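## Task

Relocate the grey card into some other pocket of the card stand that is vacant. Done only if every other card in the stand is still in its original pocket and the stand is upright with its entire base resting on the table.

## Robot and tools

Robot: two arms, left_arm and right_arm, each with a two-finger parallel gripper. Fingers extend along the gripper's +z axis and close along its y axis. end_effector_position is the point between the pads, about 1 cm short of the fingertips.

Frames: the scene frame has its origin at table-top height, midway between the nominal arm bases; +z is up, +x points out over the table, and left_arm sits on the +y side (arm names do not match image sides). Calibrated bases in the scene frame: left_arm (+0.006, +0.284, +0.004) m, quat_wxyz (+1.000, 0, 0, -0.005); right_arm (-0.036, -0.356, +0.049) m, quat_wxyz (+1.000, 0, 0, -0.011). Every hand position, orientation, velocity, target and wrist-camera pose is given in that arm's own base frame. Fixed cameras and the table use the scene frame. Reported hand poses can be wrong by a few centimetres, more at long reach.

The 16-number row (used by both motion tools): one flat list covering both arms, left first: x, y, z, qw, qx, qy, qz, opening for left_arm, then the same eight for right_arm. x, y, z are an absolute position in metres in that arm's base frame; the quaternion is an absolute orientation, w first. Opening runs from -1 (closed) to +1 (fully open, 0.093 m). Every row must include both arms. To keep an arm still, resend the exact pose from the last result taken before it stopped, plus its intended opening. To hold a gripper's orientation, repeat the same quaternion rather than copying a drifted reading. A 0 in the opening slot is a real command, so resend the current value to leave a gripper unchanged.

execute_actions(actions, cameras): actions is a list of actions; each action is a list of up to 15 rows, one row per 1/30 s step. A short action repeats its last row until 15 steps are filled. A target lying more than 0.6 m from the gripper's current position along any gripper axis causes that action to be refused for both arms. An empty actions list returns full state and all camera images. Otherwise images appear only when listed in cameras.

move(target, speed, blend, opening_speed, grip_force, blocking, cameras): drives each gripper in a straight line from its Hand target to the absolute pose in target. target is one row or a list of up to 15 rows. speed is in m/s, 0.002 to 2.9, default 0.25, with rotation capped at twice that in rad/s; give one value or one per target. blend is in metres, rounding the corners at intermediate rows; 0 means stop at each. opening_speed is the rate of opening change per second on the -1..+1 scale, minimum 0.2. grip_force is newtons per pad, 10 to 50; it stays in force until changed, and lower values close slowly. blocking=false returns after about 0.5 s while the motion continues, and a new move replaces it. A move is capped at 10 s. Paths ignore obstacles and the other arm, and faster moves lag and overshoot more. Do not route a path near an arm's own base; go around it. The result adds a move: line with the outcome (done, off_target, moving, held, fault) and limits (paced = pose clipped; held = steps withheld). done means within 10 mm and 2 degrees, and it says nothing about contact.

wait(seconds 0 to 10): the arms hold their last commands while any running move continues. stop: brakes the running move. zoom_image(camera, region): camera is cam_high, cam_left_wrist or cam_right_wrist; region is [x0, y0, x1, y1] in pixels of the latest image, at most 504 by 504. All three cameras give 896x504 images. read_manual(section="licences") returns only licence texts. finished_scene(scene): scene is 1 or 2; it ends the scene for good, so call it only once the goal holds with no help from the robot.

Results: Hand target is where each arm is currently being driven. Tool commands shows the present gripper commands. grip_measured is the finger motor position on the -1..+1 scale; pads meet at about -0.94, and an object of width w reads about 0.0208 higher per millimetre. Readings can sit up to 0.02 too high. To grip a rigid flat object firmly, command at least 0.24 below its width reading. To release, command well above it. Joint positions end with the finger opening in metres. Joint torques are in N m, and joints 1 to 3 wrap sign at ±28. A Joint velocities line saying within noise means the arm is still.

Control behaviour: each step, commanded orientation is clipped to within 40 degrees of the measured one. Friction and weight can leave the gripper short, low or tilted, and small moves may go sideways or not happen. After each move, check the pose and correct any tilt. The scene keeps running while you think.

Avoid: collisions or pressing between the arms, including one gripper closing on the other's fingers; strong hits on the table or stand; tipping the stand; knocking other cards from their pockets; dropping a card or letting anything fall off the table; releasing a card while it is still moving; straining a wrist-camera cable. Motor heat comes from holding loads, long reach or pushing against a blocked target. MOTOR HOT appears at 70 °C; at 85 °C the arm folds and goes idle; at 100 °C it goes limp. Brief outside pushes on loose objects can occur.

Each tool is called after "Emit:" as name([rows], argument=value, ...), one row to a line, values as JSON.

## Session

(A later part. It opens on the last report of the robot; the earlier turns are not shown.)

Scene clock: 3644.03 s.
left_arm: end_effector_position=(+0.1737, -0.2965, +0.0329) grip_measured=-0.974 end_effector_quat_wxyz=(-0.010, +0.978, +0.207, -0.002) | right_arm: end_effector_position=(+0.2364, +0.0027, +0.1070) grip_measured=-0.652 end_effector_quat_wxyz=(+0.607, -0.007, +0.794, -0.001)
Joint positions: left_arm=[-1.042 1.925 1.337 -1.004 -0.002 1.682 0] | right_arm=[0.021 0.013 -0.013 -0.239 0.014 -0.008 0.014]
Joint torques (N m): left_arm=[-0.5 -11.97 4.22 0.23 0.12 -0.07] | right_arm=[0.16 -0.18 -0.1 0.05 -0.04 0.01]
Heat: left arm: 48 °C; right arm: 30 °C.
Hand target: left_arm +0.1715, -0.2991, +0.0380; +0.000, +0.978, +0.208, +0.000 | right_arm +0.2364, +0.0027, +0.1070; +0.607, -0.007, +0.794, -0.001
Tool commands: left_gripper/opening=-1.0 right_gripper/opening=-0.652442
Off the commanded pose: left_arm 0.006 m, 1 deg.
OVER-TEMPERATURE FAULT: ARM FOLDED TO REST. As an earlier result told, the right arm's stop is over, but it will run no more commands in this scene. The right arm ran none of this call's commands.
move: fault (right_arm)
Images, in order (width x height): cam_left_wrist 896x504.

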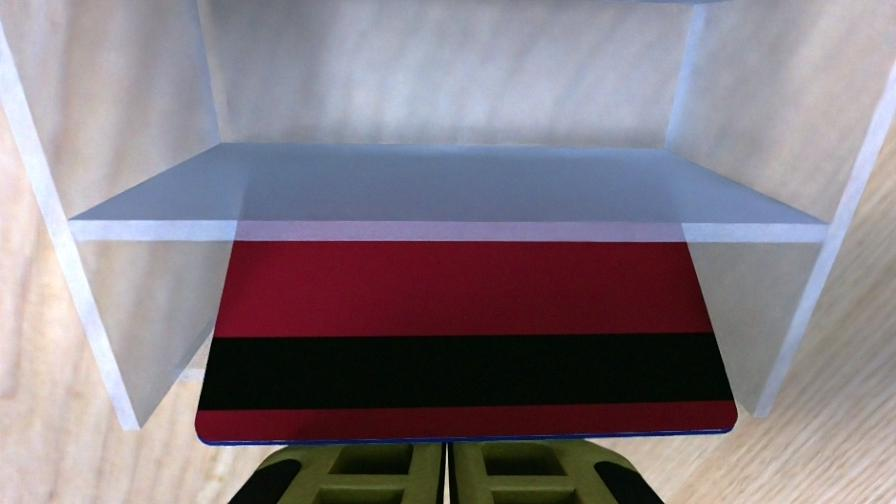

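Emit:
move([
  [0.1900,-0.2920,0.045,0.0,0.9781,0.2079,0.0,-1,0.2364,0.0027,0.1070,0.607,-0.007,0.794,-0.001,-0.652],
  [0.1900,-0.2920,0.140,0.0,0.9781,0.2079,0.0,-1,0.2364,0.0027,0.1070,0.607,-0.007,0.794,-0.001,-0.652],
], speed=0.06, cameras=["cam_left_wrist"])

Scene clock: 3670.27 s.
left_arm: end_effector_position=(+0.1878, -0.2901, +0.1224) grip_measured=-0.974 end_effector_quat_wxyz=(-0.023, +0.977, +0.213, -0.007) | right_arm: end_effector_position=(+0.2364, +0.0027, +0.1070) grip_measured=-0.652 end_effector_quat_wxyz=(+0.607, -0.007, +0.794, -0.001)
Joint positions: left_arm=[-0.997 1.9 1.664 -1.385 -0.002 1.714 0] | right_arm=[0.021 0.013 -0.013 -0.239 0.014 -0.008 0.014]
Joint torques (N m): left_arm=[0.61 -13.5 6.65 0.01 0.11 0.2] | right_arm=[0.17 -0.12 -0.03 0.07 -0.03 0.01]
Heat: left arm: 51 °C; right arm: 30 °C.
Hand target: left_arm +0.1898, -0.2917, +0.1397; +0.000, +0.978, +0.208, +0.000 | right_arm +0.2364, +0.0027, +0.1070; +0.607, -0.007, +0.794, -0.001
Tool commands: left_gripper/opening=-1.0 right_gripper/opening=-0.652442
Off the commanded pose: left_arm 0.018 m, 3 deg.
OVER-TEMPERATURE FAULT: ARM FOLDED TO REST. As an earlier result told, the right arm's stop is over, but it will run no more commands in this scene. The right arm ran none of this call's commands.
move: fault (right_arm), off_target (left_arm)
Images, in order (width x height): cam_left_wrist 896x504.

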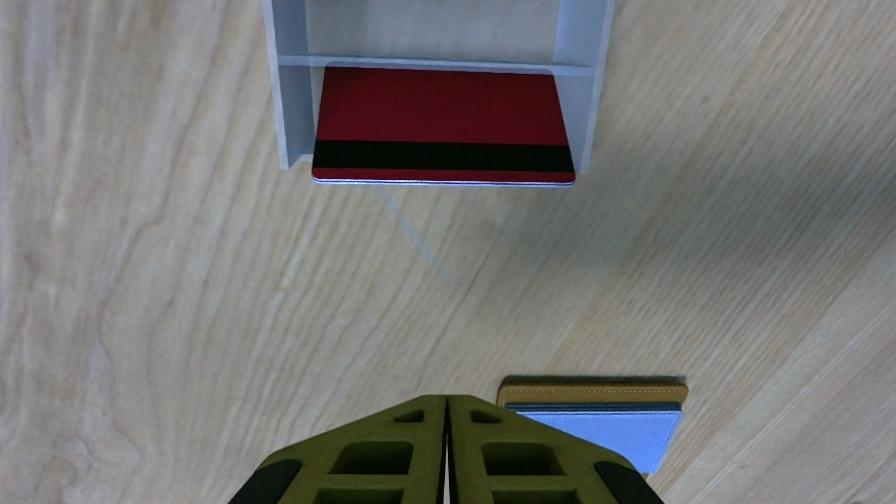

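Emit:
move([
  [0.1250,-0.2900,0.230,0.2183,0.5190,0.8146,-0.1391,-0.5,0.2364,0.0027,0.1070,0.607,-0.007,0.794,-0.001,-0.652],
], speed=0.12, cameras=["cam_left_wrist"])

Emit:
zoom_image(camera="cam_left_wrist", region=[260, 120, 640, 400])

Scene clock: 3683.87 s.
left_arm: end_effector_position=(+0.1248, -0.2896, +0.2234) grip_measured=-0.502 end_effector_quat_wxyz=(+0.202, +0.525, +0.816, -0.133) | right_arm: end_effector_position=(+0.2364, +0.0027, +0.1070) grip_measured=-0.652 end_effector_quat_wxyz=(+0.607, -0.007, +0.794, -0.001)
Joint positions: left_arm=[-1.167 1.335 1.364 -1.111 -0.007 -0.022 0.021] | right_arm=[0.021 0.013 -0.013 -0.239 0.014 -0.008 0.014]
Joint torques (N m): left_arm=[-0.44 -7.46 5.2 1.5 -0.11 -0.11] | right_arm=[0.21 -0.16 -0.08 0.08 -0.02 0.03]
Heat: left arm: 54 °C; right arm: 30 °C.
Hand target: left_arm +0.1249, -0.2899, +0.2301; +0.218, +0.519, +0.815, -0.139 | right_arm +0.2364, +0.0027, +0.1070; +0.607, -0.007, +0.794, -0.001
Tool commands: left_gripper/opening=-0.5 right_gripper/opening=-0.652442
Off the commanded pose: left_arm 0.007 m, 2 deg.
OVER-TEMPERATURE FAULT: ARM FOLDED TO REST. As an earlier result told, the right arm's stop is over, but it will run no more commands in this scene. The right arm ran none of this call's commands.
move: fault (right_arm)
Images, in order (width x height): cam_left_wrist 896x504.

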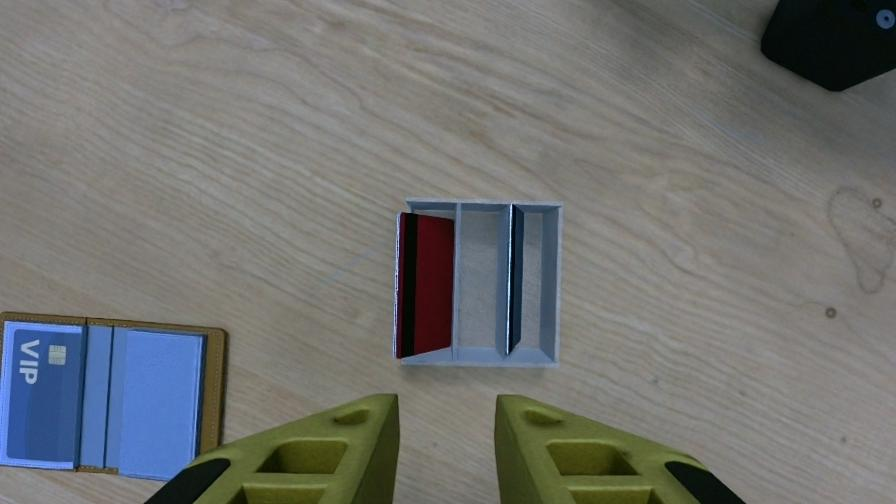

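Scaled by 1.326 from the camera's 896x504 image, which has a finer 1280x720 frame.

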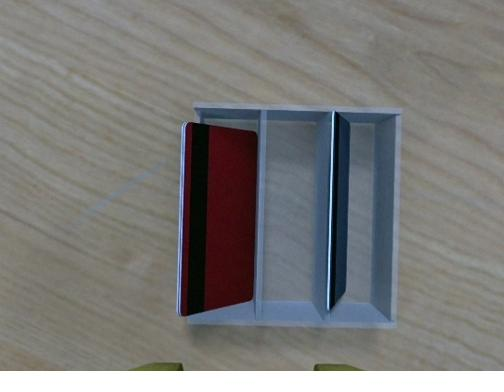

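Emit:
move([
  [0.1565,-0.3075,0.120,0.0,0.5650,0.8251,0.0,-0.48,0.2364,0.0027,0.1070,0.607,-0.007,0.794,-0.001,-0.652],
], speed=0.1, cameras=["cam_left_wrist"])

Scene clock: 3726.40 s.
left_arm: end_effector_position=(+0.1527, -0.3043, +0.1177) grip_measured=-0.482 end_effector_quat_wxyz=(-0.002, +0.562, +0.827, +0.002) | right_arm: end_effector_position=(+0.2364, +0.0027, +0.1070) grip_measured=-0.652 end_effector_quat_wxyz=(+0.607, -0.007, +0.794, -0.001)
Joint positions: left_arm=[-1.107 1.838 1.566 -1.304 -0.002 0.088 0.022] | right_arm=[0.021 0.013 -0.013 -0.239 0.014 -0.008 0.014]
Joint torques (N m): left_arm=[0.85 -8.29 6.91 0.23 0.08 0.19] | right_arm=[0.12 -0.12 -0.09 0.09 -0.02 0.02]
Heat: left arm: 49 °C; right arm: 30 °C.
Hand target: left_arm +0.1565, -0.3074, +0.1200; +0.000, +0.565, +0.825, +0.000 | right_arm +0.2364, +0.0027, +0.1070; +0.607, -0.007, +0.794, -0.001
Tool commands: left_gripper/opening=-0.48 right_gripper/opening=-0.652442
Off the commanded pose: left_arm 0.005 m, 0 deg.
OVER-TEMPERATURE FAULT: ARM FOLDED TO REST. As an earlier result told, the right arm's stop is over, but it will run no more commands in this scene. The right arm ran none of this call's commands.
move: fault (right_arm)
Images, in order (width x height): cam_left_wrist 896x504.

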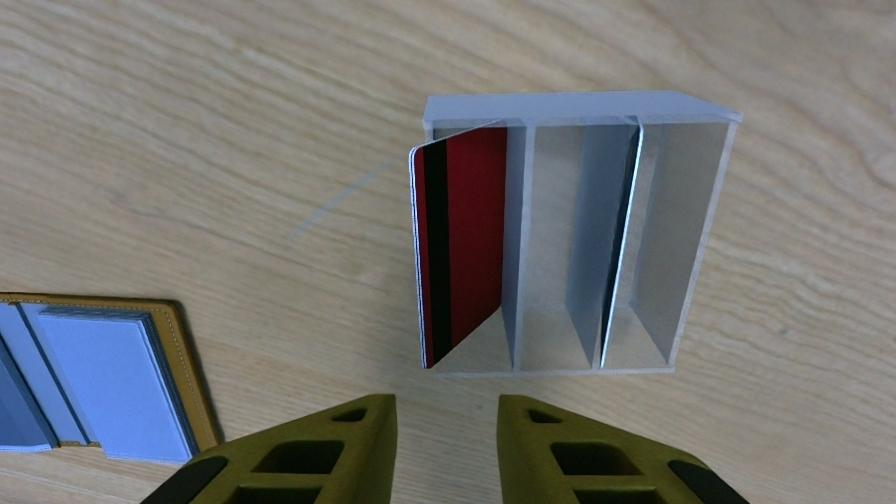

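Emit:
move([
  [0.1610,-0.3060,0.080,0.0,0.5650,0.8251,0.0,-0.48,0.2364,0.0027,0.1070,0.607,-0.007,0.794,-0.001,-0.652],
], speed=0.06, cameras=["cam_left_wrist"])

Scene clock: 3751.73 s.
left_arm: end_effector_position=(+0.1582, -0.3048, +0.0845) grip_measured=-0.482 end_effector_quat_wxyz=(+0.001, +0.562, +0.827, +0.001) | right_arm: end_effector_position=(+0.2364, +0.0027, +0.1070) grip_measured=-0.652 end_effector_quat_wxyz=(+0.607, -0.007, +0.794, -0.001)
Joint positions: left_arm=[-1.093 1.856 1.457 -1.171 -0.002 0.102 0.022] | right_arm=[0.021 0.013 -0.013 -0.239 0.014 -0.008 0.014]
Joint torques (N m): left_arm=[0.75 -8.31 4.78 0.42 0.08 0.19] | right_arm=[0.14 -0.14 -0.13 0.09 -0.04 0.02]
Heat: left arm: 50 °C; right arm: 30 °C.
Hand target: left_arm +0.1610, -0.3058, +0.0800; +0.000, +0.565, +0.825, +0.000 | right_arm +0.2364, +0.0027, +0.1070; +0.607, -0.007, +0.794, -0.001
Tool commands: left_gripper/opening=-0.48 right_gripper/opening=-0.652442
Off the commanded pose: left_arm 0.005 m, 0 deg.
OVER-TEMPERATURE FAULT: ARM FOLDED TO REST. As an earlier result told, the right arm's stop is over, but it will run no more commands in this scene. The right arm ran none of this call's commands.
move: fault (right_arm)
Images, in order (width x height): cam_left_wrist 896x504.

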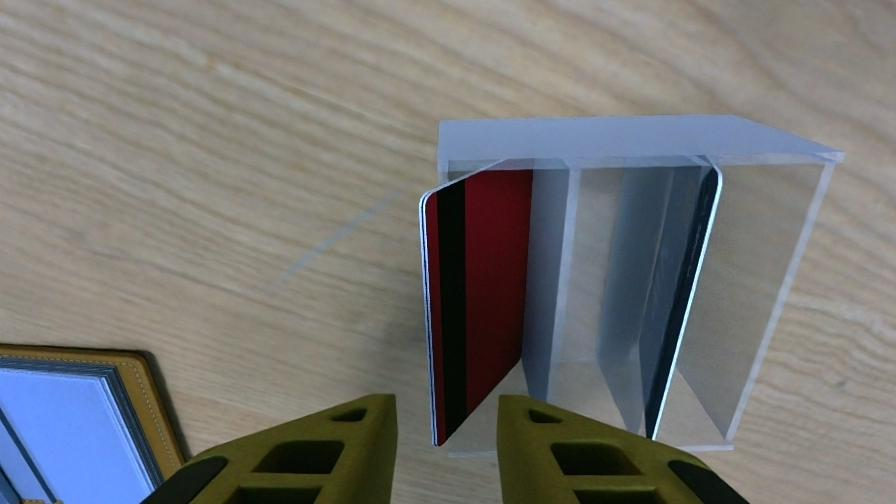

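Emit:
move([
  [0.1585,-0.2970,0.065,0.0,0.5650,0.8251,0.0,-0.48,0.2364,0.0027,0.1070,0.607,-0.007,0.794,-0.001,-0.652],
], speed=0.06, cameras=["cam_left_wrist"])

Scene clock: 3781.47 s.
left_arm: end_effector_position=(+0.1554, -0.2955, +0.0628) grip_measured=-0.482 end_effector_quat_wxyz=(-0.009, +0.563, +0.827, +0.006) | right_arm: end_effector_position=(+0.2364, +0.0027, +0.1070) grip_measured=-0.652 end_effector_quat_wxyz=(+0.607, -0.007, +0.794, -0.001)
Joint positions: left_arm=[-1.088 1.856 1.369 -1.104 -0.002 0.107 0.022] | right_arm=[0.021 0.013 -0.013 -0.239 0.014 -0.008 0.014]
Joint torques (N m): left_arm=[0.98 -10.4 4.56 0.4 0.06 0.17] | right_arm=[0.2 -0.13 -0.02 0.05 -0.04 0.01]
Heat: left arm: 50 °C; right arm: 30 °C.
Hand target: left_arm +0.1585, -0.2970, +0.0651; +0.000, +0.565, +0.825, +0.000 | right_arm +0.2364, +0.0027, +0.1070; +0.607, -0.007, +0.794, -0.001
Tool commands: left_gripper/opening=-0.48 right_gripper/opening=-0.652442
Off the commanded pose: left_arm 0.004 m, 1 deg.
OVER-TEMPERATURE FAULT: ARM FOLDED TO REST. As an earlier result told, the right arm's stop is over, but it will run no more commands in this scene. The right arm ran none of this call's commands.
move: fault (right_arm)
Images, in order (width x height): cam_left_wrist 896x504.

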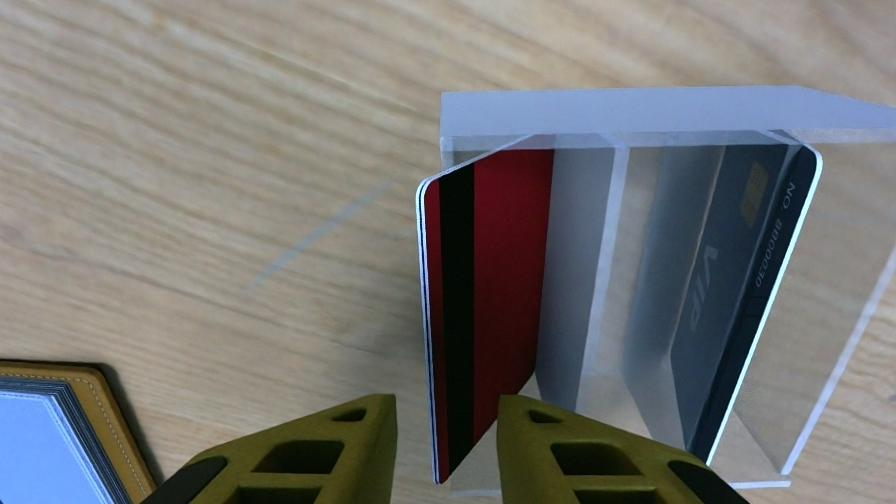

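Emit:
move([
  [0.1595,-0.2970,0.038,0.0,0.5650,0.8251,0.0,-0.48,0.2364,0.0027,0.1070,0.607,-0.007,0.794,-0.001,-0.652],
], speed=0.03, cameras=["cam_left_wrist"])

Scene clock: 3795.43 s.
left_arm: end_effector_position=(+0.1571, -0.2965, +0.0429) grip_measured=-0.482 end_effector_quat_wxyz=(+0.001, +0.562, +0.827, +0.001) | right_arm: end_effector_position=(+0.2364, +0.0027, +0.1070) grip_measured=-0.652 end_effector_quat_wxyz=(+0.607, -0.007, +0.794, -0.001)
Joint positions: left_arm=[-1.085 1.864 1.297 -1.002 -0.002 0.11 0.022] | right_arm=[0.021 0.013 -0.013 -0.239 0.014 -0.008 0.014]
Joint torques (N m): left_arm=[0.83 -8.1 4.56 0.46 0.07 0.19] | right_arm=[0.14 -0.09 -0.1 0.08 -0.04 0]
Heat: left arm: 52 °C; right arm: 30 °C.
Hand target: left_arm +0.1595, -0.2969, +0.0380; +0.000, +0.565, +0.825, +0.000 | right_arm +0.2364, +0.0027, +0.1070; +0.607, -0.007, +0.794, -0.001
Tool commands: left_gripper/opening=-0.48 right_gripper/opening=-0.652442
Off the commanded pose: left_arm 0.005 m, 0 deg.
OVER-TEMPERATURE FAULT: ARM FOLDED TO REST. As an earlier result told, the right arm's stop is over, but it will run no more commands in this scene. The right arm ran none of this call's commands.
move: fault (right_arm)
Images, in order (width x height): cam_left_wrist 896x504.

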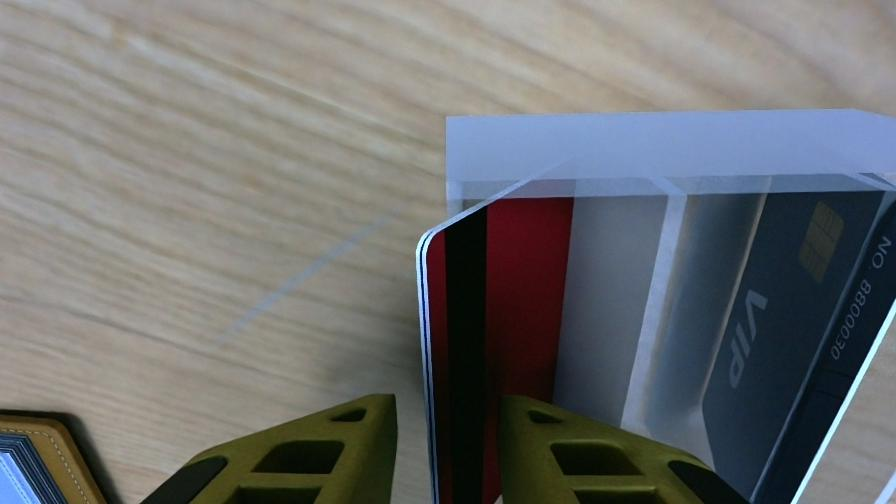

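Emit:
move([
  [0.1595,-0.2970,0.038,0.0,0.5650,0.8251,0.0,-0.68,0.2364,0.0027,0.1070,0.607,-0.007,0.794,-0.001,-0.652],
  [0.1567,-0.2981,0.038,0.0,0.5650,0.8251,0.0,-0.68,0.2364,0.0027,0.1070,0.607,-0.007,0.794,-0.001,-0.652],
], speed=0.03, opening_speed=0.25, cameras=["cam_left_wrist"])

Scene clock: 3811.40 s.
left_arm: end_effector_position=(+0.1570, -0.2966, +0.0429) grip_measured=-0.678 end_effector_quat_wxyz=(+0.001, +0.563, +0.827, +0.000) | right_arm: end_effector_position=(+0.2364, +0.0027, +0.1070) grip_measured=-0.652 end_effector_quat_wxyz=(+0.607, -0.007, +0.794, -0.001)
Joint positions: left_arm=[-1.085 1.864 1.297 -1.002 -0.002 0.11 0.013] | right_arm=[0.021 0.013 -0.013 -0.239 0.014 -0.008 0.014]
Joint torques (N m): left_arm=[0.05 -8.2 4.4 0.44 0.07 0.07] | right_arm=[0.09 -0.16 -0.06 0.06 -0.04 0.01]
Heat: left arm: 50 °C; right arm: 30 °C.
Hand target: left_arm +0.1567, -0.2980, +0.0380; +0.000, +0.565, +0.825, +0.000 | right_arm +0.2364, +0.0027, +0.1070; +0.607, -0.007, +0.794, -0.001
Tool commands: left_gripper/opening=-0.68 right_gripper/opening=-0.652442
Off the commanded pose: left_arm 0.005 m, 0 deg.
OVER-TEMPERATURE FAULT: ARM FOLDED TO REST. As an earlier result told, the right arm's stop is over, but it will run no more commands in this scene. The right arm ran none of this call's commands.
move: fault (right_arm)
Images, in order (width x height): cam_left_wrist 896x504.

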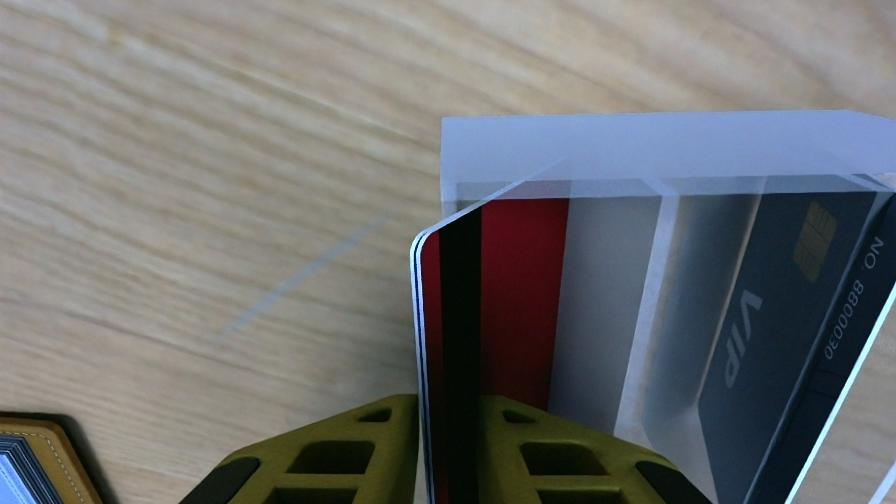

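Emit:
move([
  [0.1535,-0.2993,0.038,0.0,0.5650,0.8251,0.0,-0.68,0.2364,0.0027,0.1070,0.607,-0.007,0.794,-0.001,-0.652],
], speed=0.03, cameras=["cam_left_wrist"])

Scene clock: 3819.20 s.
left_arm: end_effector_position=(+0.1555, -0.2976, +0.0429) grip_measured=-0.678 end_effector_quat_wxyz=(+0.002, +0.565, +0.825, +0.000) | right_arm: end_effector_position=(+0.2364, +0.0027, +0.1070) grip_measured=-0.652 end_effector_quat_wxyz=(+0.607, -0.007, +0.794, -0.001)
Joint positions: left_arm=[-1.09 1.864 1.297 -1.001 -0.002 0.11 0.013] | right_arm=[0.021 0.013 -0.013 -0.239 0.014 -0.008 0.014]
Joint torques (N m): left_arm=[-0.29 -8.42 4.25 0.45 0.08 -0.06] | right_arm=[0.18 -0.08 -0.05 0.07 -0.04 0.02]
Heat: left arm: 49 °C; right arm: 30 °C.
Hand target: left_arm +0.1535, -0.2992, +0.0380; +0.000, +0.565, +0.825, +0.000 | right_arm +0.2364, +0.0027, +0.1070; +0.607, -0.007, +0.794, -0.001
Tool commands: left_gripper/opening=-0.68 right_gripper/opening=-0.652442
Off the commanded pose: left_arm 0.006 m, 0 deg.
OVER-TEMPERATURE FAULT: ARM FOLDED TO REST. As an earlier result told, the right arm's stop is over, but it will run no more commands in this scene. The right arm ran none of this call's commands.
move: fault (right_arm)
Images, in order (width x height): cam_left_wrist 896x504.

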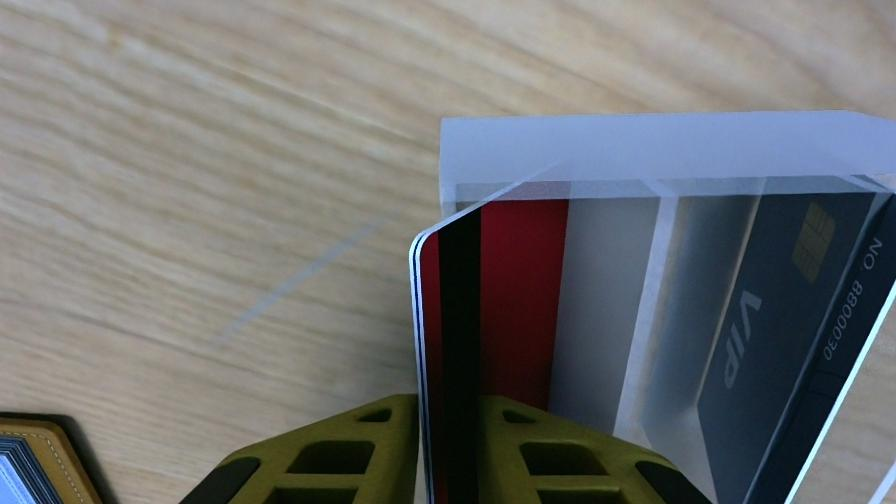

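Emit:
move([
  [0.1490,-0.3011,0.056,0.0,0.5650,0.8251,0.0,-0.68,0.2364,0.0027,0.1070,0.607,-0.007,0.794,-0.001,-0.652],
], speed=0.03, cameras=["cam_left_wrist"])

Scene clock: 3888.90 s.
left_arm: end_effector_position=(+0.1483, -0.2940, +0.0466) grip_measured=-0.678 end_effector_quat_wxyz=(-0.012, +0.567, +0.823, +0.008) | right_arm: end_effector_position=(+0.2364, +0.0027, +0.1070) grip_measured=-0.652 end_effector_quat_wxyz=(+0.607, -0.007, +0.794, -0.001)
Joint positions: left_arm=[-1.105 1.864 1.312 -1.048 -0.002 0.102 0.013] | right_arm=[0.021 0.013 -0.013 -0.239 0.014 -0.008 0.014]
Joint torques (N m): left_arm=[-0.35 -10.66 6.57 0.19 0.09 -0.11] | right_arm=[0.17 -0.1 -0.08 0.06 -0.05 0.01]
Heat: left arm: 48 °C; right arm: 30 °C.
Hand target: left_arm +0.1489, -0.3009, +0.0559; +0.000, +0.565, +0.825, +0.000 | right_arm +0.2364, +0.0027, +0.1070; +0.607, -0.007, +0.794, -0.001
Tool commands: left_gripper/opening=-0.68 right_gripper/opening=-0.652442
Off the commanded pose: left_arm 0.012 m, 2 deg.
OVER-TEMPERATURE FAULT: ARM FOLDED TO REST. As an earlier result told, the right arm's stop is over, but it will run no more commands in this scene. The right arm ran none of this call's commands.
move: fault (right_arm), off_target (left_arm)
Images, in order (width x height): cam_left_wrist 896x504.

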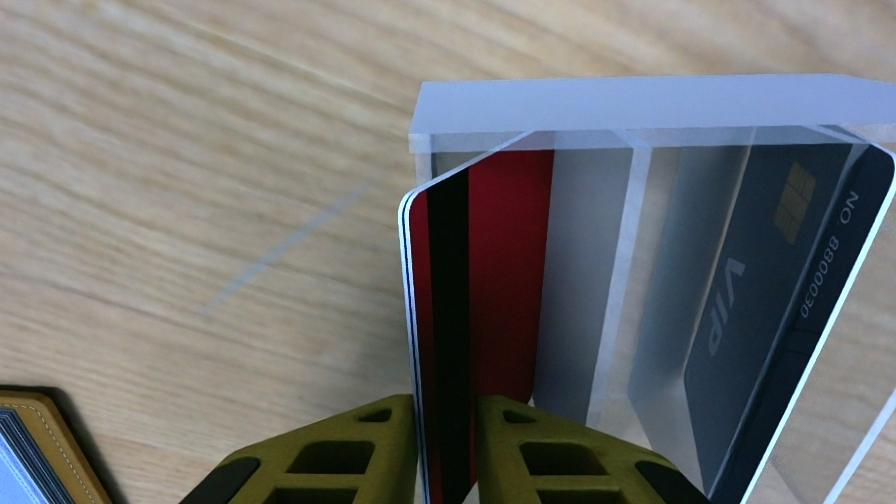

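Emit:
move([
  [0.1426,-0.3068,0.063,0.0,0.5650,0.8251,0.0,-0.72,0.2364,0.0027,0.1070,0.607,-0.007,0.794,-0.001,-0.652],
], speed=0.03, opening_speed=0.25, cameras=["cam_left_wrist"])

Scene clock: 3901.53 s.
left_arm: end_effector_position=(+0.1422, -0.2999, +0.0541) grip_measured=-0.718 end_effector_quat_wxyz=(-0.012, +0.567, +0.823, +0.008) | right_arm: end_effector_position=(+0.2364, +0.0027, +0.1070) grip_measured=-0.652 end_effector_quat_wxyz=(+0.607, -0.007, +0.794, -0.001)
Joint positions: left_arm=[-1.129 1.864 1.343 -1.078 -0.002 0.078 0.011] | right_arm=[0.021 0.013 -0.013 -0.239 0.014 -0.008 0.014]
Joint torques (N m): left_arm=[-0.32 -10.55 6.6 0.18 0.06 -0.11] | right_arm=[0.18 -0.12 -0.09 0.07 -0.04 0]
Heat: left arm: 48 °C; right arm: 30 °C.
Hand target: left_arm +0.1425, -0.3067, +0.0630; +0.000, +0.565, +0.825, +0.000 | right_arm +0.2364, +0.0027, +0.1070; +0.607, -0.007, +0.794, -0.001
Tool commands: left_gripper/opening=-0.72 right_gripper/opening=-0.652442
Off the commanded pose: left_arm 0.011 m, 2 deg.
OVER-TEMPERATURE FAULT: ARM FOLDED TO REST. As an earlier result told, the right arm's stop is over, but it will run no more commands in this scene. The right arm ran none of this call's commands.
move: fault (right_arm), off_target (left_arm)
Images, in order (width x height): cam_left_wrist 896x504.

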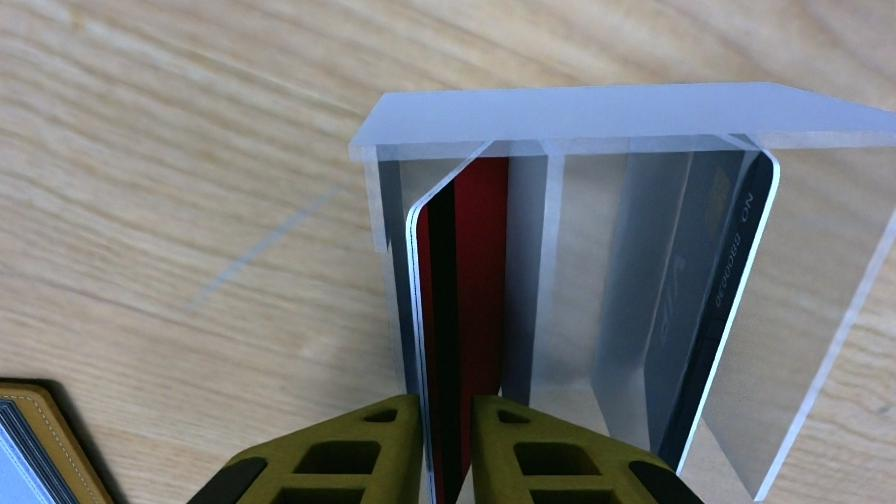

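Emit:
zoom_image(camera="cam_left_wrist", region=[320, 80, 620, 420])

Scaled by 1.482 from the camera's 896x504 image, which has a finer 1280x720 frame.

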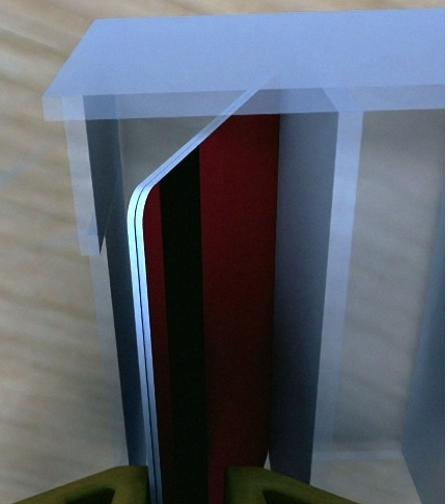

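Emit:
move([
  [0.1426,-0.3068,0.066,0.0,0.5650,0.8251,0.0,-0.76,0.2364,0.0027,0.1070,0.607,-0.007,0.794,-0.001,-0.652],
  [0.1333,-0.3105,0.0665,0.0,0.5650,0.8251,0.0,-0.76,0.2364,0.0027,0.1070,0.607,-0.007,0.794,-0.001,-0.652],
], speed=0.03, opening_speed=0.25, cameras=["cam_left_wrist"])

Scene clock: 3960.67 s.
left_arm: end_effector_position=(+0.1328, -0.3035, +0.0562) grip_measured=-0.758 end_effector_quat_wxyz=(-0.013, +0.568, +0.823, +0.009) | right_arm: end_effector_position=(+0.2364, +0.0027, +0.1070) grip_measured=-0.652 end_effector_quat_wxyz=(+0.607, -0.007, +0.794, -0.001)
Joint positions: left_arm=[-1.159 1.864 1.351 -1.091 -0.002 0.048 0.009] | right_arm=[0.021 0.013 -0.013 -0.239 0.014 -0.008 0.014]
Joint torques (N m): left_arm=[-0.32 -11.03 6.71 0.18 0.1 -0.12] | right_arm=[0.13 -0.12 -0.09 0.08 -0.04 -0.01]
Heat: left arm: 50 °C; right arm: 30 °C.
Hand target: left_arm +0.1332, -0.3103, +0.0665; +0.000, +0.565, +0.825, +0.000 | right_arm +0.2364, +0.0027, +0.1070; +0.607, -0.007, +0.794, -0.001
Tool commands: left_gripper/opening=-0.76 right_gripper/opening=-0.652442
Off the commanded pose: left_arm 0.013 m, 2 deg.
OVER-TEMPERATURE FAULT: ARM FOLDED TO REST. As an earlier result told, the right arm's stop is over, but it will run no more commands in this scene. The right arm ran none of this call's commands.
move: fault (right_arm), off_target (left_arm)
Images, in order (width x height): cam_left_wrist 896x504.

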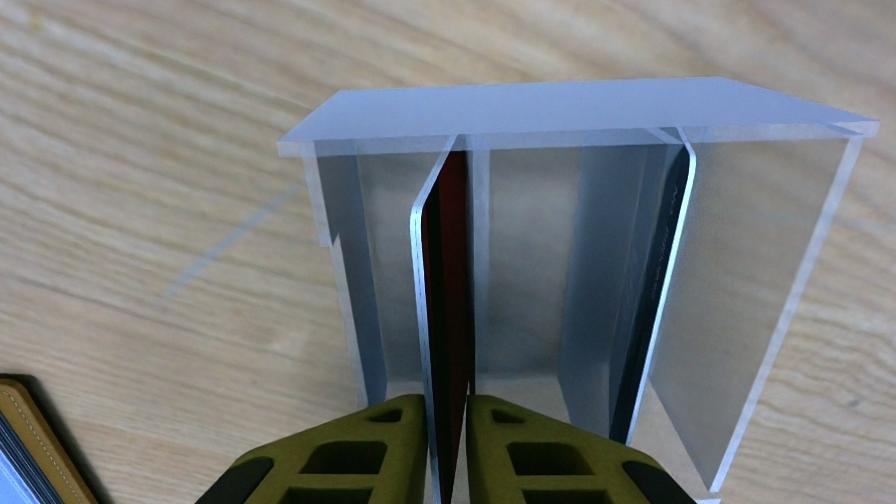

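Emit:
move([
  [0.1231,-0.3145,0.0670,0.0,0.5650,0.8251,0.0,-0.78,0.2364,0.0027,0.1070,0.607,-0.007,0.794,-0.001,-0.652],
], speed=0.03, opening_speed=0.25, cameras=["cam_left_wrist"])

Scene clock: 3968.57 s.
left_arm: end_effector_position=(+0.1230, -0.3071, +0.0562) grip_measured=-0.778 end_effector_quat_wxyz=(-0.014, +0.567, +0.823, +0.010) | right_arm: end_effector_position=(+0.2364, +0.0027, +0.1070) grip_measured=-0.652 end_effector_quat_wxyz=(+0.607, -0.007, +0.794, -0.001)
Joint positions: left_arm=[-1.191 1.864 1.351 -1.093 -0.002 0.016 0.008] | right_arm=[0.021 0.013 -0.013 -0.239 0.014 -0.008 0.014]
Joint torques (N m): left_arm=[-0.46 -11.14 6.68 0.16 0.08 -0.09] | right_arm=[0.12 -0.13 -0.06 0.07 -0.03 0.01]
Heat: left arm: 50 °C; right arm: 30 °C.
Hand target: left_arm +0.1230, -0.3143, +0.0670; +0.000, +0.565, +0.825, +0.000 | right_arm +0.2364, +0.0027, +0.1070; +0.607, -0.007, +0.794, -0.001
Tool commands: left_gripper/opening=-0.78 right_gripper/opening=-0.652442
Off the commanded pose: left_arm 0.013 m, 2 deg.
OVER-TEMPERATURE FAULT: ARM FOLDED TO REST. As an earlier result told, the right arm's stop is over, but it will run no more commands in this scene. The right arm ran none of this call's commands.
move: fault (right_arm), off_target (left_arm)
Images, in order (width x height): cam_left_wrist 896x504.

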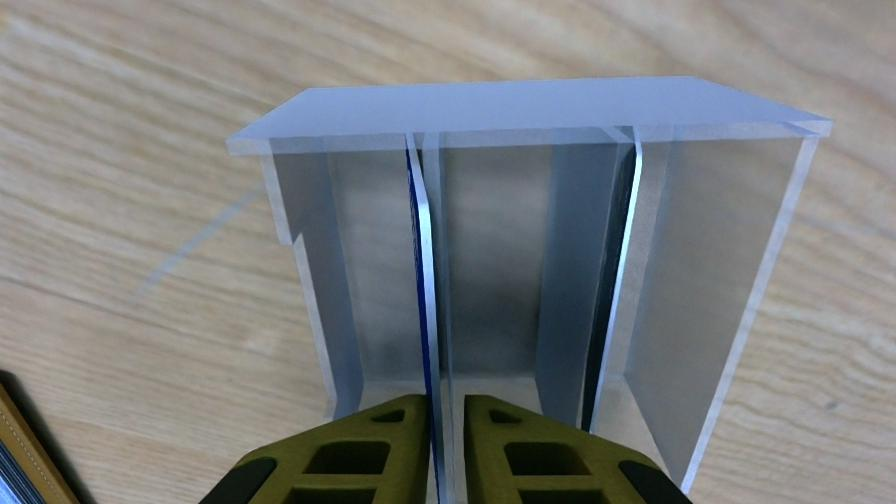

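Emit:
move([
  [0.1194,-0.3160,0.0670,0.0,0.5650,0.8251,0.0,-0.78,0.2364,0.0027,0.1070,0.607,-0.007,0.794,-0.001,-0.652],
], speed=0.03, cameras=["cam_left_wrist"])

Scene clock: 3975.87 s.
left_arm: end_effector_position=(+0.1198, -0.3083, +0.0562) grip_measured=-0.778 end_effector_quat_wxyz=(-0.014, +0.567, +0.824, +0.010) | right_arm: end_effector_position=(+0.2364, +0.0027, +0.1070) grip_measured=-0.652 end_effector_quat_wxyz=(+0.607, -0.007, +0.794, -0.001)
Joint positions: left_arm=[-1.201 1.864 1.351 -1.093 -0.002 0.004 0.008] | right_arm=[0.021 0.013 -0.013 -0.239 0.014 -0.008 0.014]
Joint torques (N m): left_arm=[-0.44 -11.08 6.75 0.19 0.05 -0.12] | right_arm=[0.2 -0.09 -0.13 0.07 -0.03 0.01]
Heat: left arm: 51 °C; right arm: 30 °C.
Hand target: left_arm +0.1193, -0.3158, +0.0670; +0.000, +0.565, +0.825, +0.000 | right_arm +0.2364, +0.0027, +0.1070; +0.607, -0.007, +0.794, -0.001
Tool commands: left_gripper/opening=-0.78 right_gripper/opening=-0.652442
Off the commanded pose: left_arm 0.013 m, 2 deg.
OVER-TEMPERATURE FAULT: ARM FOLDED TO REST. As an earlier result told, the right arm's stop is over, but it will run no more commands in this scene. The right arm ran none of this call's commands.
move: fault (right_arm), off_target (left_arm)
Images, in order (width x height): cam_left_wrist 896x504.

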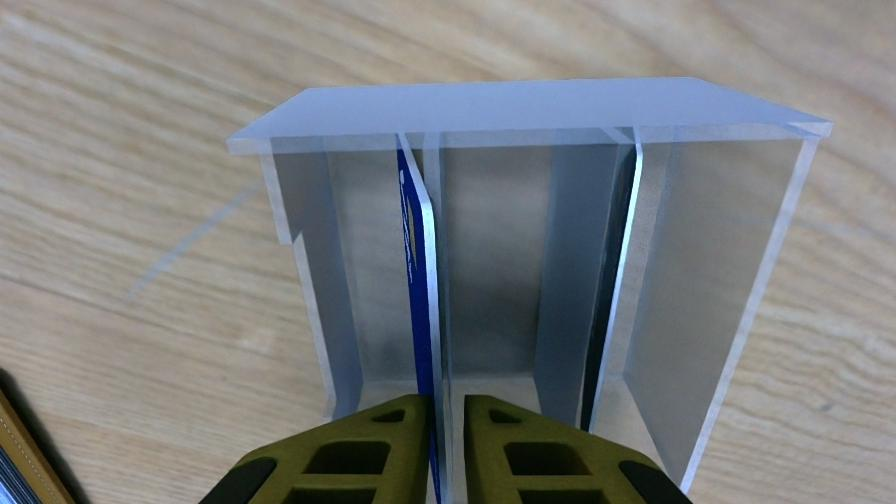

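Emit:
move([
  [0.1194,-0.3160,0.0670,0.0,0.5650,0.8251,0.0,-0.68,0.2364,0.0027,0.1070,0.607,-0.007,0.794,-0.001,-0.652],
  [0.1194,-0.3160,0.135,0.0,0.5650,0.8251,0.0,-0.68,0.2364,0.0027,0.1070,0.607,-0.007,0.794,-0.001,-0.652],
], speed=0.05, opening_speed=0.25, cameras=["cam_left_wrist"])

Emit:
zoom_image(camera="cam_left_wrist", region=[200, 50, 640, 400])

Scene clock: 3995.07 s.
left_arm: end_effector_position=(+0.1209, -0.3112, +0.1176) grip_measured=-0.682 end_effector_quat_wxyz=(-0.021, +0.566, +0.824, +0.016) | right_arm: end_effector_position=(+0.2364, +0.0027, +0.1070) grip_measured=-0.652 end_effector_quat_wxyz=(+0.607, -0.007, +0.794, -0.001)
Joint positions: left_arm=[-1.201 1.857 1.589 -1.355 -0.002 0.003 0.012] | right_arm=[0.021 0.013 -0.013 -0.239 0.014 -0.008 0.014]
Joint torques (N m): left_arm=[-0.58 -13.24 6.79 0.13 0.08 -0.1] | right_arm=[0.17 -0.13 -0.12 0.06 -0.05 0.01]
Heat: left arm: 51 °C; right arm: 30 °C.
Hand target: left_arm +0.1193, -0.3156, +0.1348; +0.000, +0.565, +0.825, +0.000 | right_arm +0.2364, +0.0027, +0.1070; +0.607, -0.007, +0.794, -0.001
Tool commands: left_gripper/opening=-0.68 right_gripper/opening=-0.652442
Off the commanded pose: left_arm 0.018 m, 3 deg.
OVER-TEMPERATURE FAULT: ARM FOLDED TO REST. As an earlier result told, the right arm's stop is over, but it will run no more commands in this scene. The right arm ran none of this call's commands.
move: fault (right_arm), off_target (left_arm)
Images, in order (width x height): cam_left_wrist 896x504.

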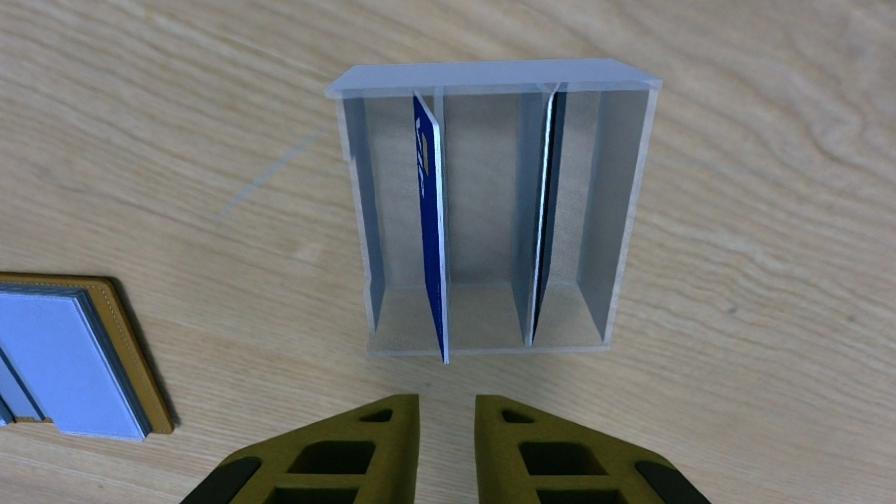

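Scaled by 1.145 from the camera's 896x504 image, which has a finer 1280x720 frame.

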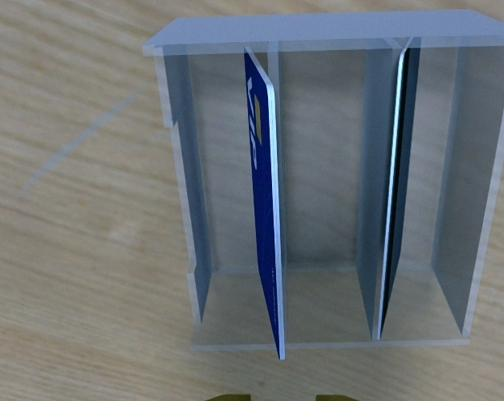

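Emit:
move([
  [0.1100,-0.2850,0.230,0.2134,0.5477,0.7969,-0.1467,-0.68,0.2364,0.0027,0.1070,0.607,-0.007,0.794,-0.001,-0.652],
], speed=0.12, cameras=["cam_left_wrist","cam_high"])

Emit:
zoom_image(camera="cam_left_wrist", region=[340, 150, 620, 370])

Emit:
zoom_image(camera="cam_high", region=[260, 280, 440, 420])

Scene clock: 4014.70 s.
left_arm: end_effector_position=(+0.1104, -0.2839, +0.2255) grip_measured=-0.682 end_effector_quat_wxyz=(+0.203, +0.549, +0.799, -0.137) | right_arm: end_effector_position=(+0.2364, +0.0027, +0.1070) grip_measured=-0.652 end_effector_quat_wxyz=(+0.607, -0.007, +0.794, -0.001)
Joint positions: left_arm=[-1.201 1.293 1.34 -1.122 -0.002 0.003 0.012] | right_arm=[0.021 0.013 -0.013 -0.239 0.014 -0.008 0.014]
Joint torques (N m): left_arm=[0.23 -6.43 5.03 1.5 0.08 0.02] | right_arm=[0.17 -0.06 -0.12 0.06 -0.03 0.01]
Heat: left arm: 54 °C; right arm: 30 °C.
Hand target: left_arm +0.1100, -0.2850, +0.2299; +0.213, +0.547, +0.796, -0.146 | right_arm +0.2364, +0.0027, +0.1070; +0.607, -0.007, +0.794, -0.001
Tool commands: left_gripper/opening=-0.68 right_gripper/opening=-0.652442
Off the commanded pose: left_arm 0.005 m, 2 deg.
OVER-TEMPERATURE FAULT: ARM FOLDED TO REST. As an earlier result told, the right arm's stop is over, but it will run no more commands in this scene. The right arm ran none of this call's commands.
move: fault (right_arm)
Images, in order (width x height): cam_high 896x504, cam_left_wrist 896x504.

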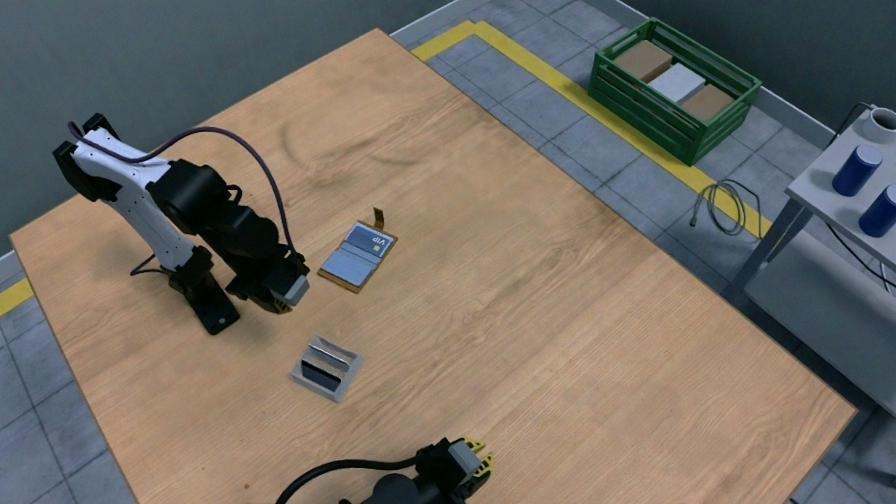

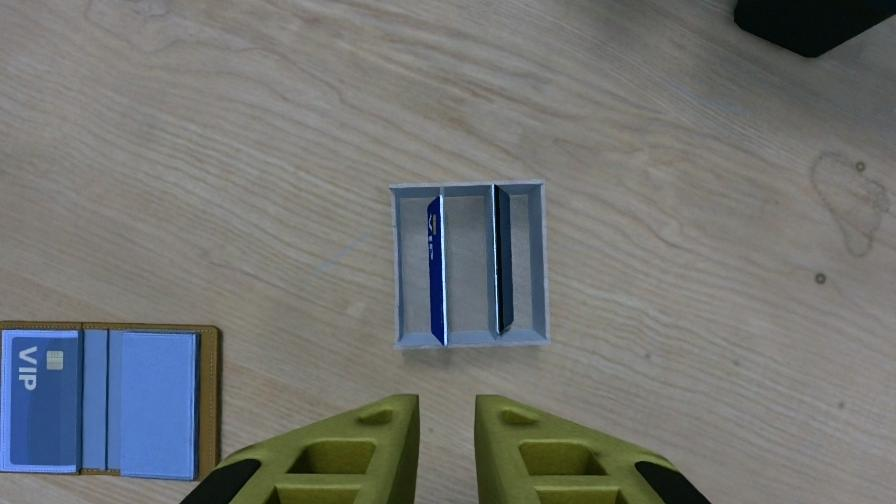

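Scaled by 1.800 from the camera's 896x504 image, which has a finer 1280x720 frame.

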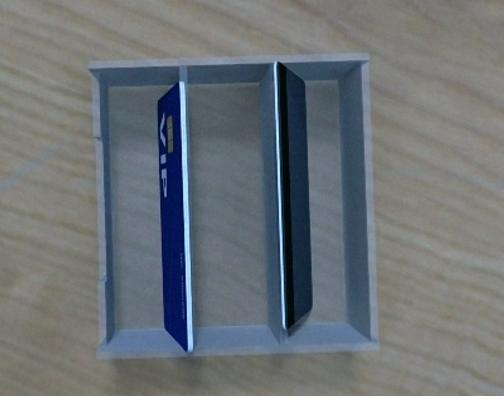

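Scaled by 2.800 from the camera's 896x504 image, which has a finer 1280x720 frame.

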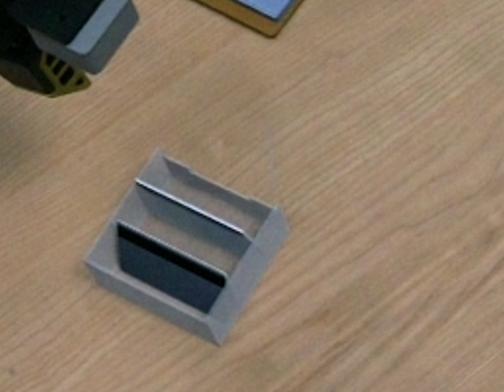

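Emit:
move([
  [0.0900,-0.2800,0.130,0.1077,0.5601,0.8180,-0.0737,-1,0.2364,0.0027,0.1070,0.607,-0.007,0.794,-0.001,-0.652],
], speed=0.1, cameras=["cam_left_wrist"])

Emit:
zoom_image(camera="cam_left_wrist", region=[250, 150, 700, 500])

Scene clock: 4090.80 s.
left_arm: end_effector_position=(+0.0888, -0.2766, +0.1317) grip_measured=-0.974 end_effector_quat_wxyz=(+0.102, +0.563, +0.817, -0.076) | right_arm: end_effector_position=(+0.2364, +0.0027, +0.1070) grip_measured=-0.652 end_effector_quat_wxyz=(+0.607, -0.007, +0.794, -0.001)
Joint positions: left_arm=[-1.263 1.409 1.138 -1.045 -0.006 -0.055 0] | right_arm=[0.021 0.013 -0.013 -0.239 0.014 -0.008 0.014]
Joint torques (N m): left_arm=[-0.44 -4.94 5.22 1.03 -0.11 -0.13] | right_arm=[0.17 -0.06 -0.14 0.07 -0.04 0.02]
Heat: left arm: 47 °C; right arm: 30 °C.
Hand target: left_arm +0.0900, -0.2799, +0.1300; +0.107, +0.560, +0.818, -0.074 | right_arm +0.2364, +0.0027, +0.1070; +0.607, -0.007, +0.794, -0.001
Tool commands: left_gripper/opening=-1.0 right_gripper/opening=-0.652442
Off the commanded pose: left_arm 0.004 m, 1 deg.
OVER-TEMPERATURE FAULT: ARM FOLDED TO REST. As an earlier result told, the right arm's stop is over, but it will run no more commands in this scene. The right arm ran none of this call's commands.
move: fault (right_arm)
Images, in order (width x height): cam_left_wrist 896x504.

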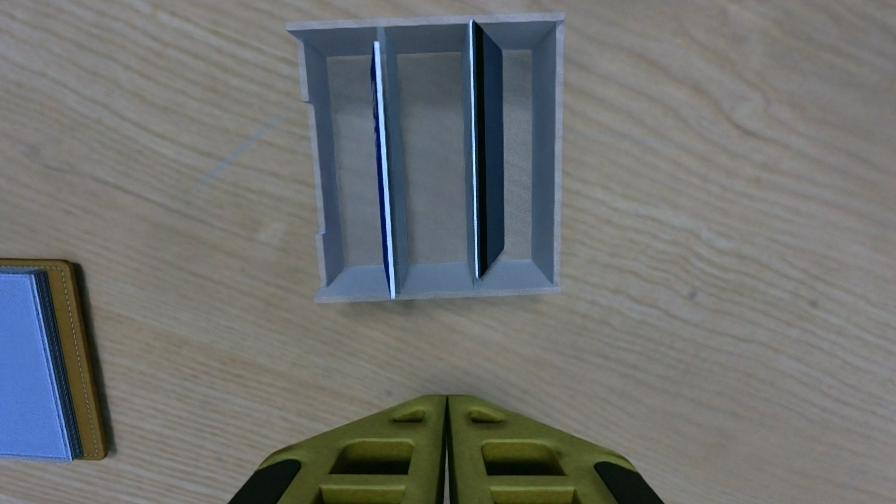

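Scaled by 1.120 from the camera's 896x504 image, which has a finer 1280x720 frame.

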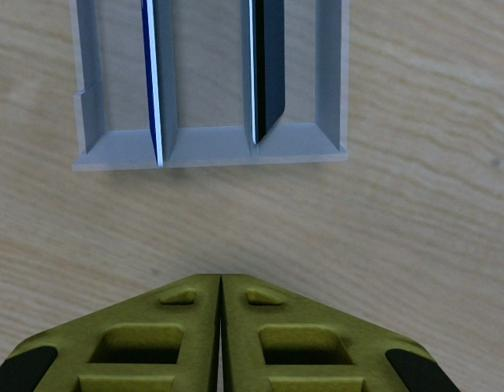

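Emit:
zoom_image(camera="cam_left_wrist", region=[290, 200, 430, 320])

Emit:
zoom_image(camera="cam_left_wrist", region=[280, 0, 420, 120])

Scaled by 3.600 from the camera's 896x504 image, which has a finer 1280x720 frame.

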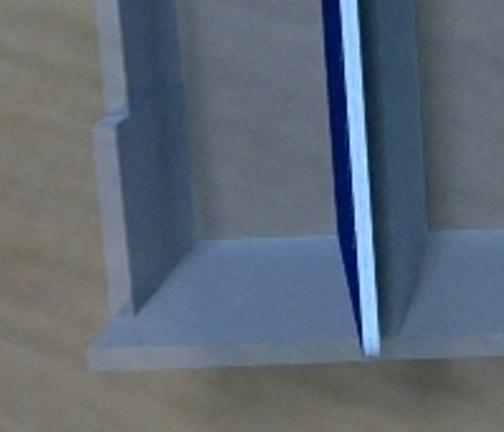

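Scaled by 3.600 from the camera's 896x504 image, which has a finer 1280x720 frame.

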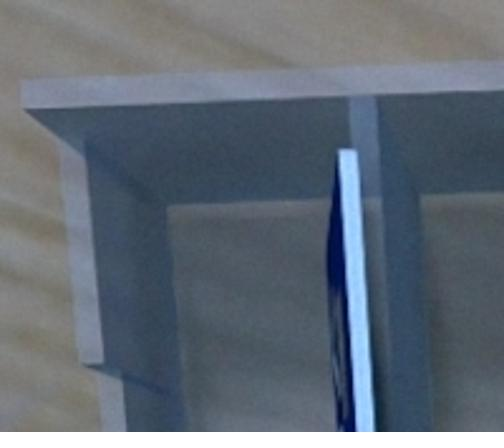

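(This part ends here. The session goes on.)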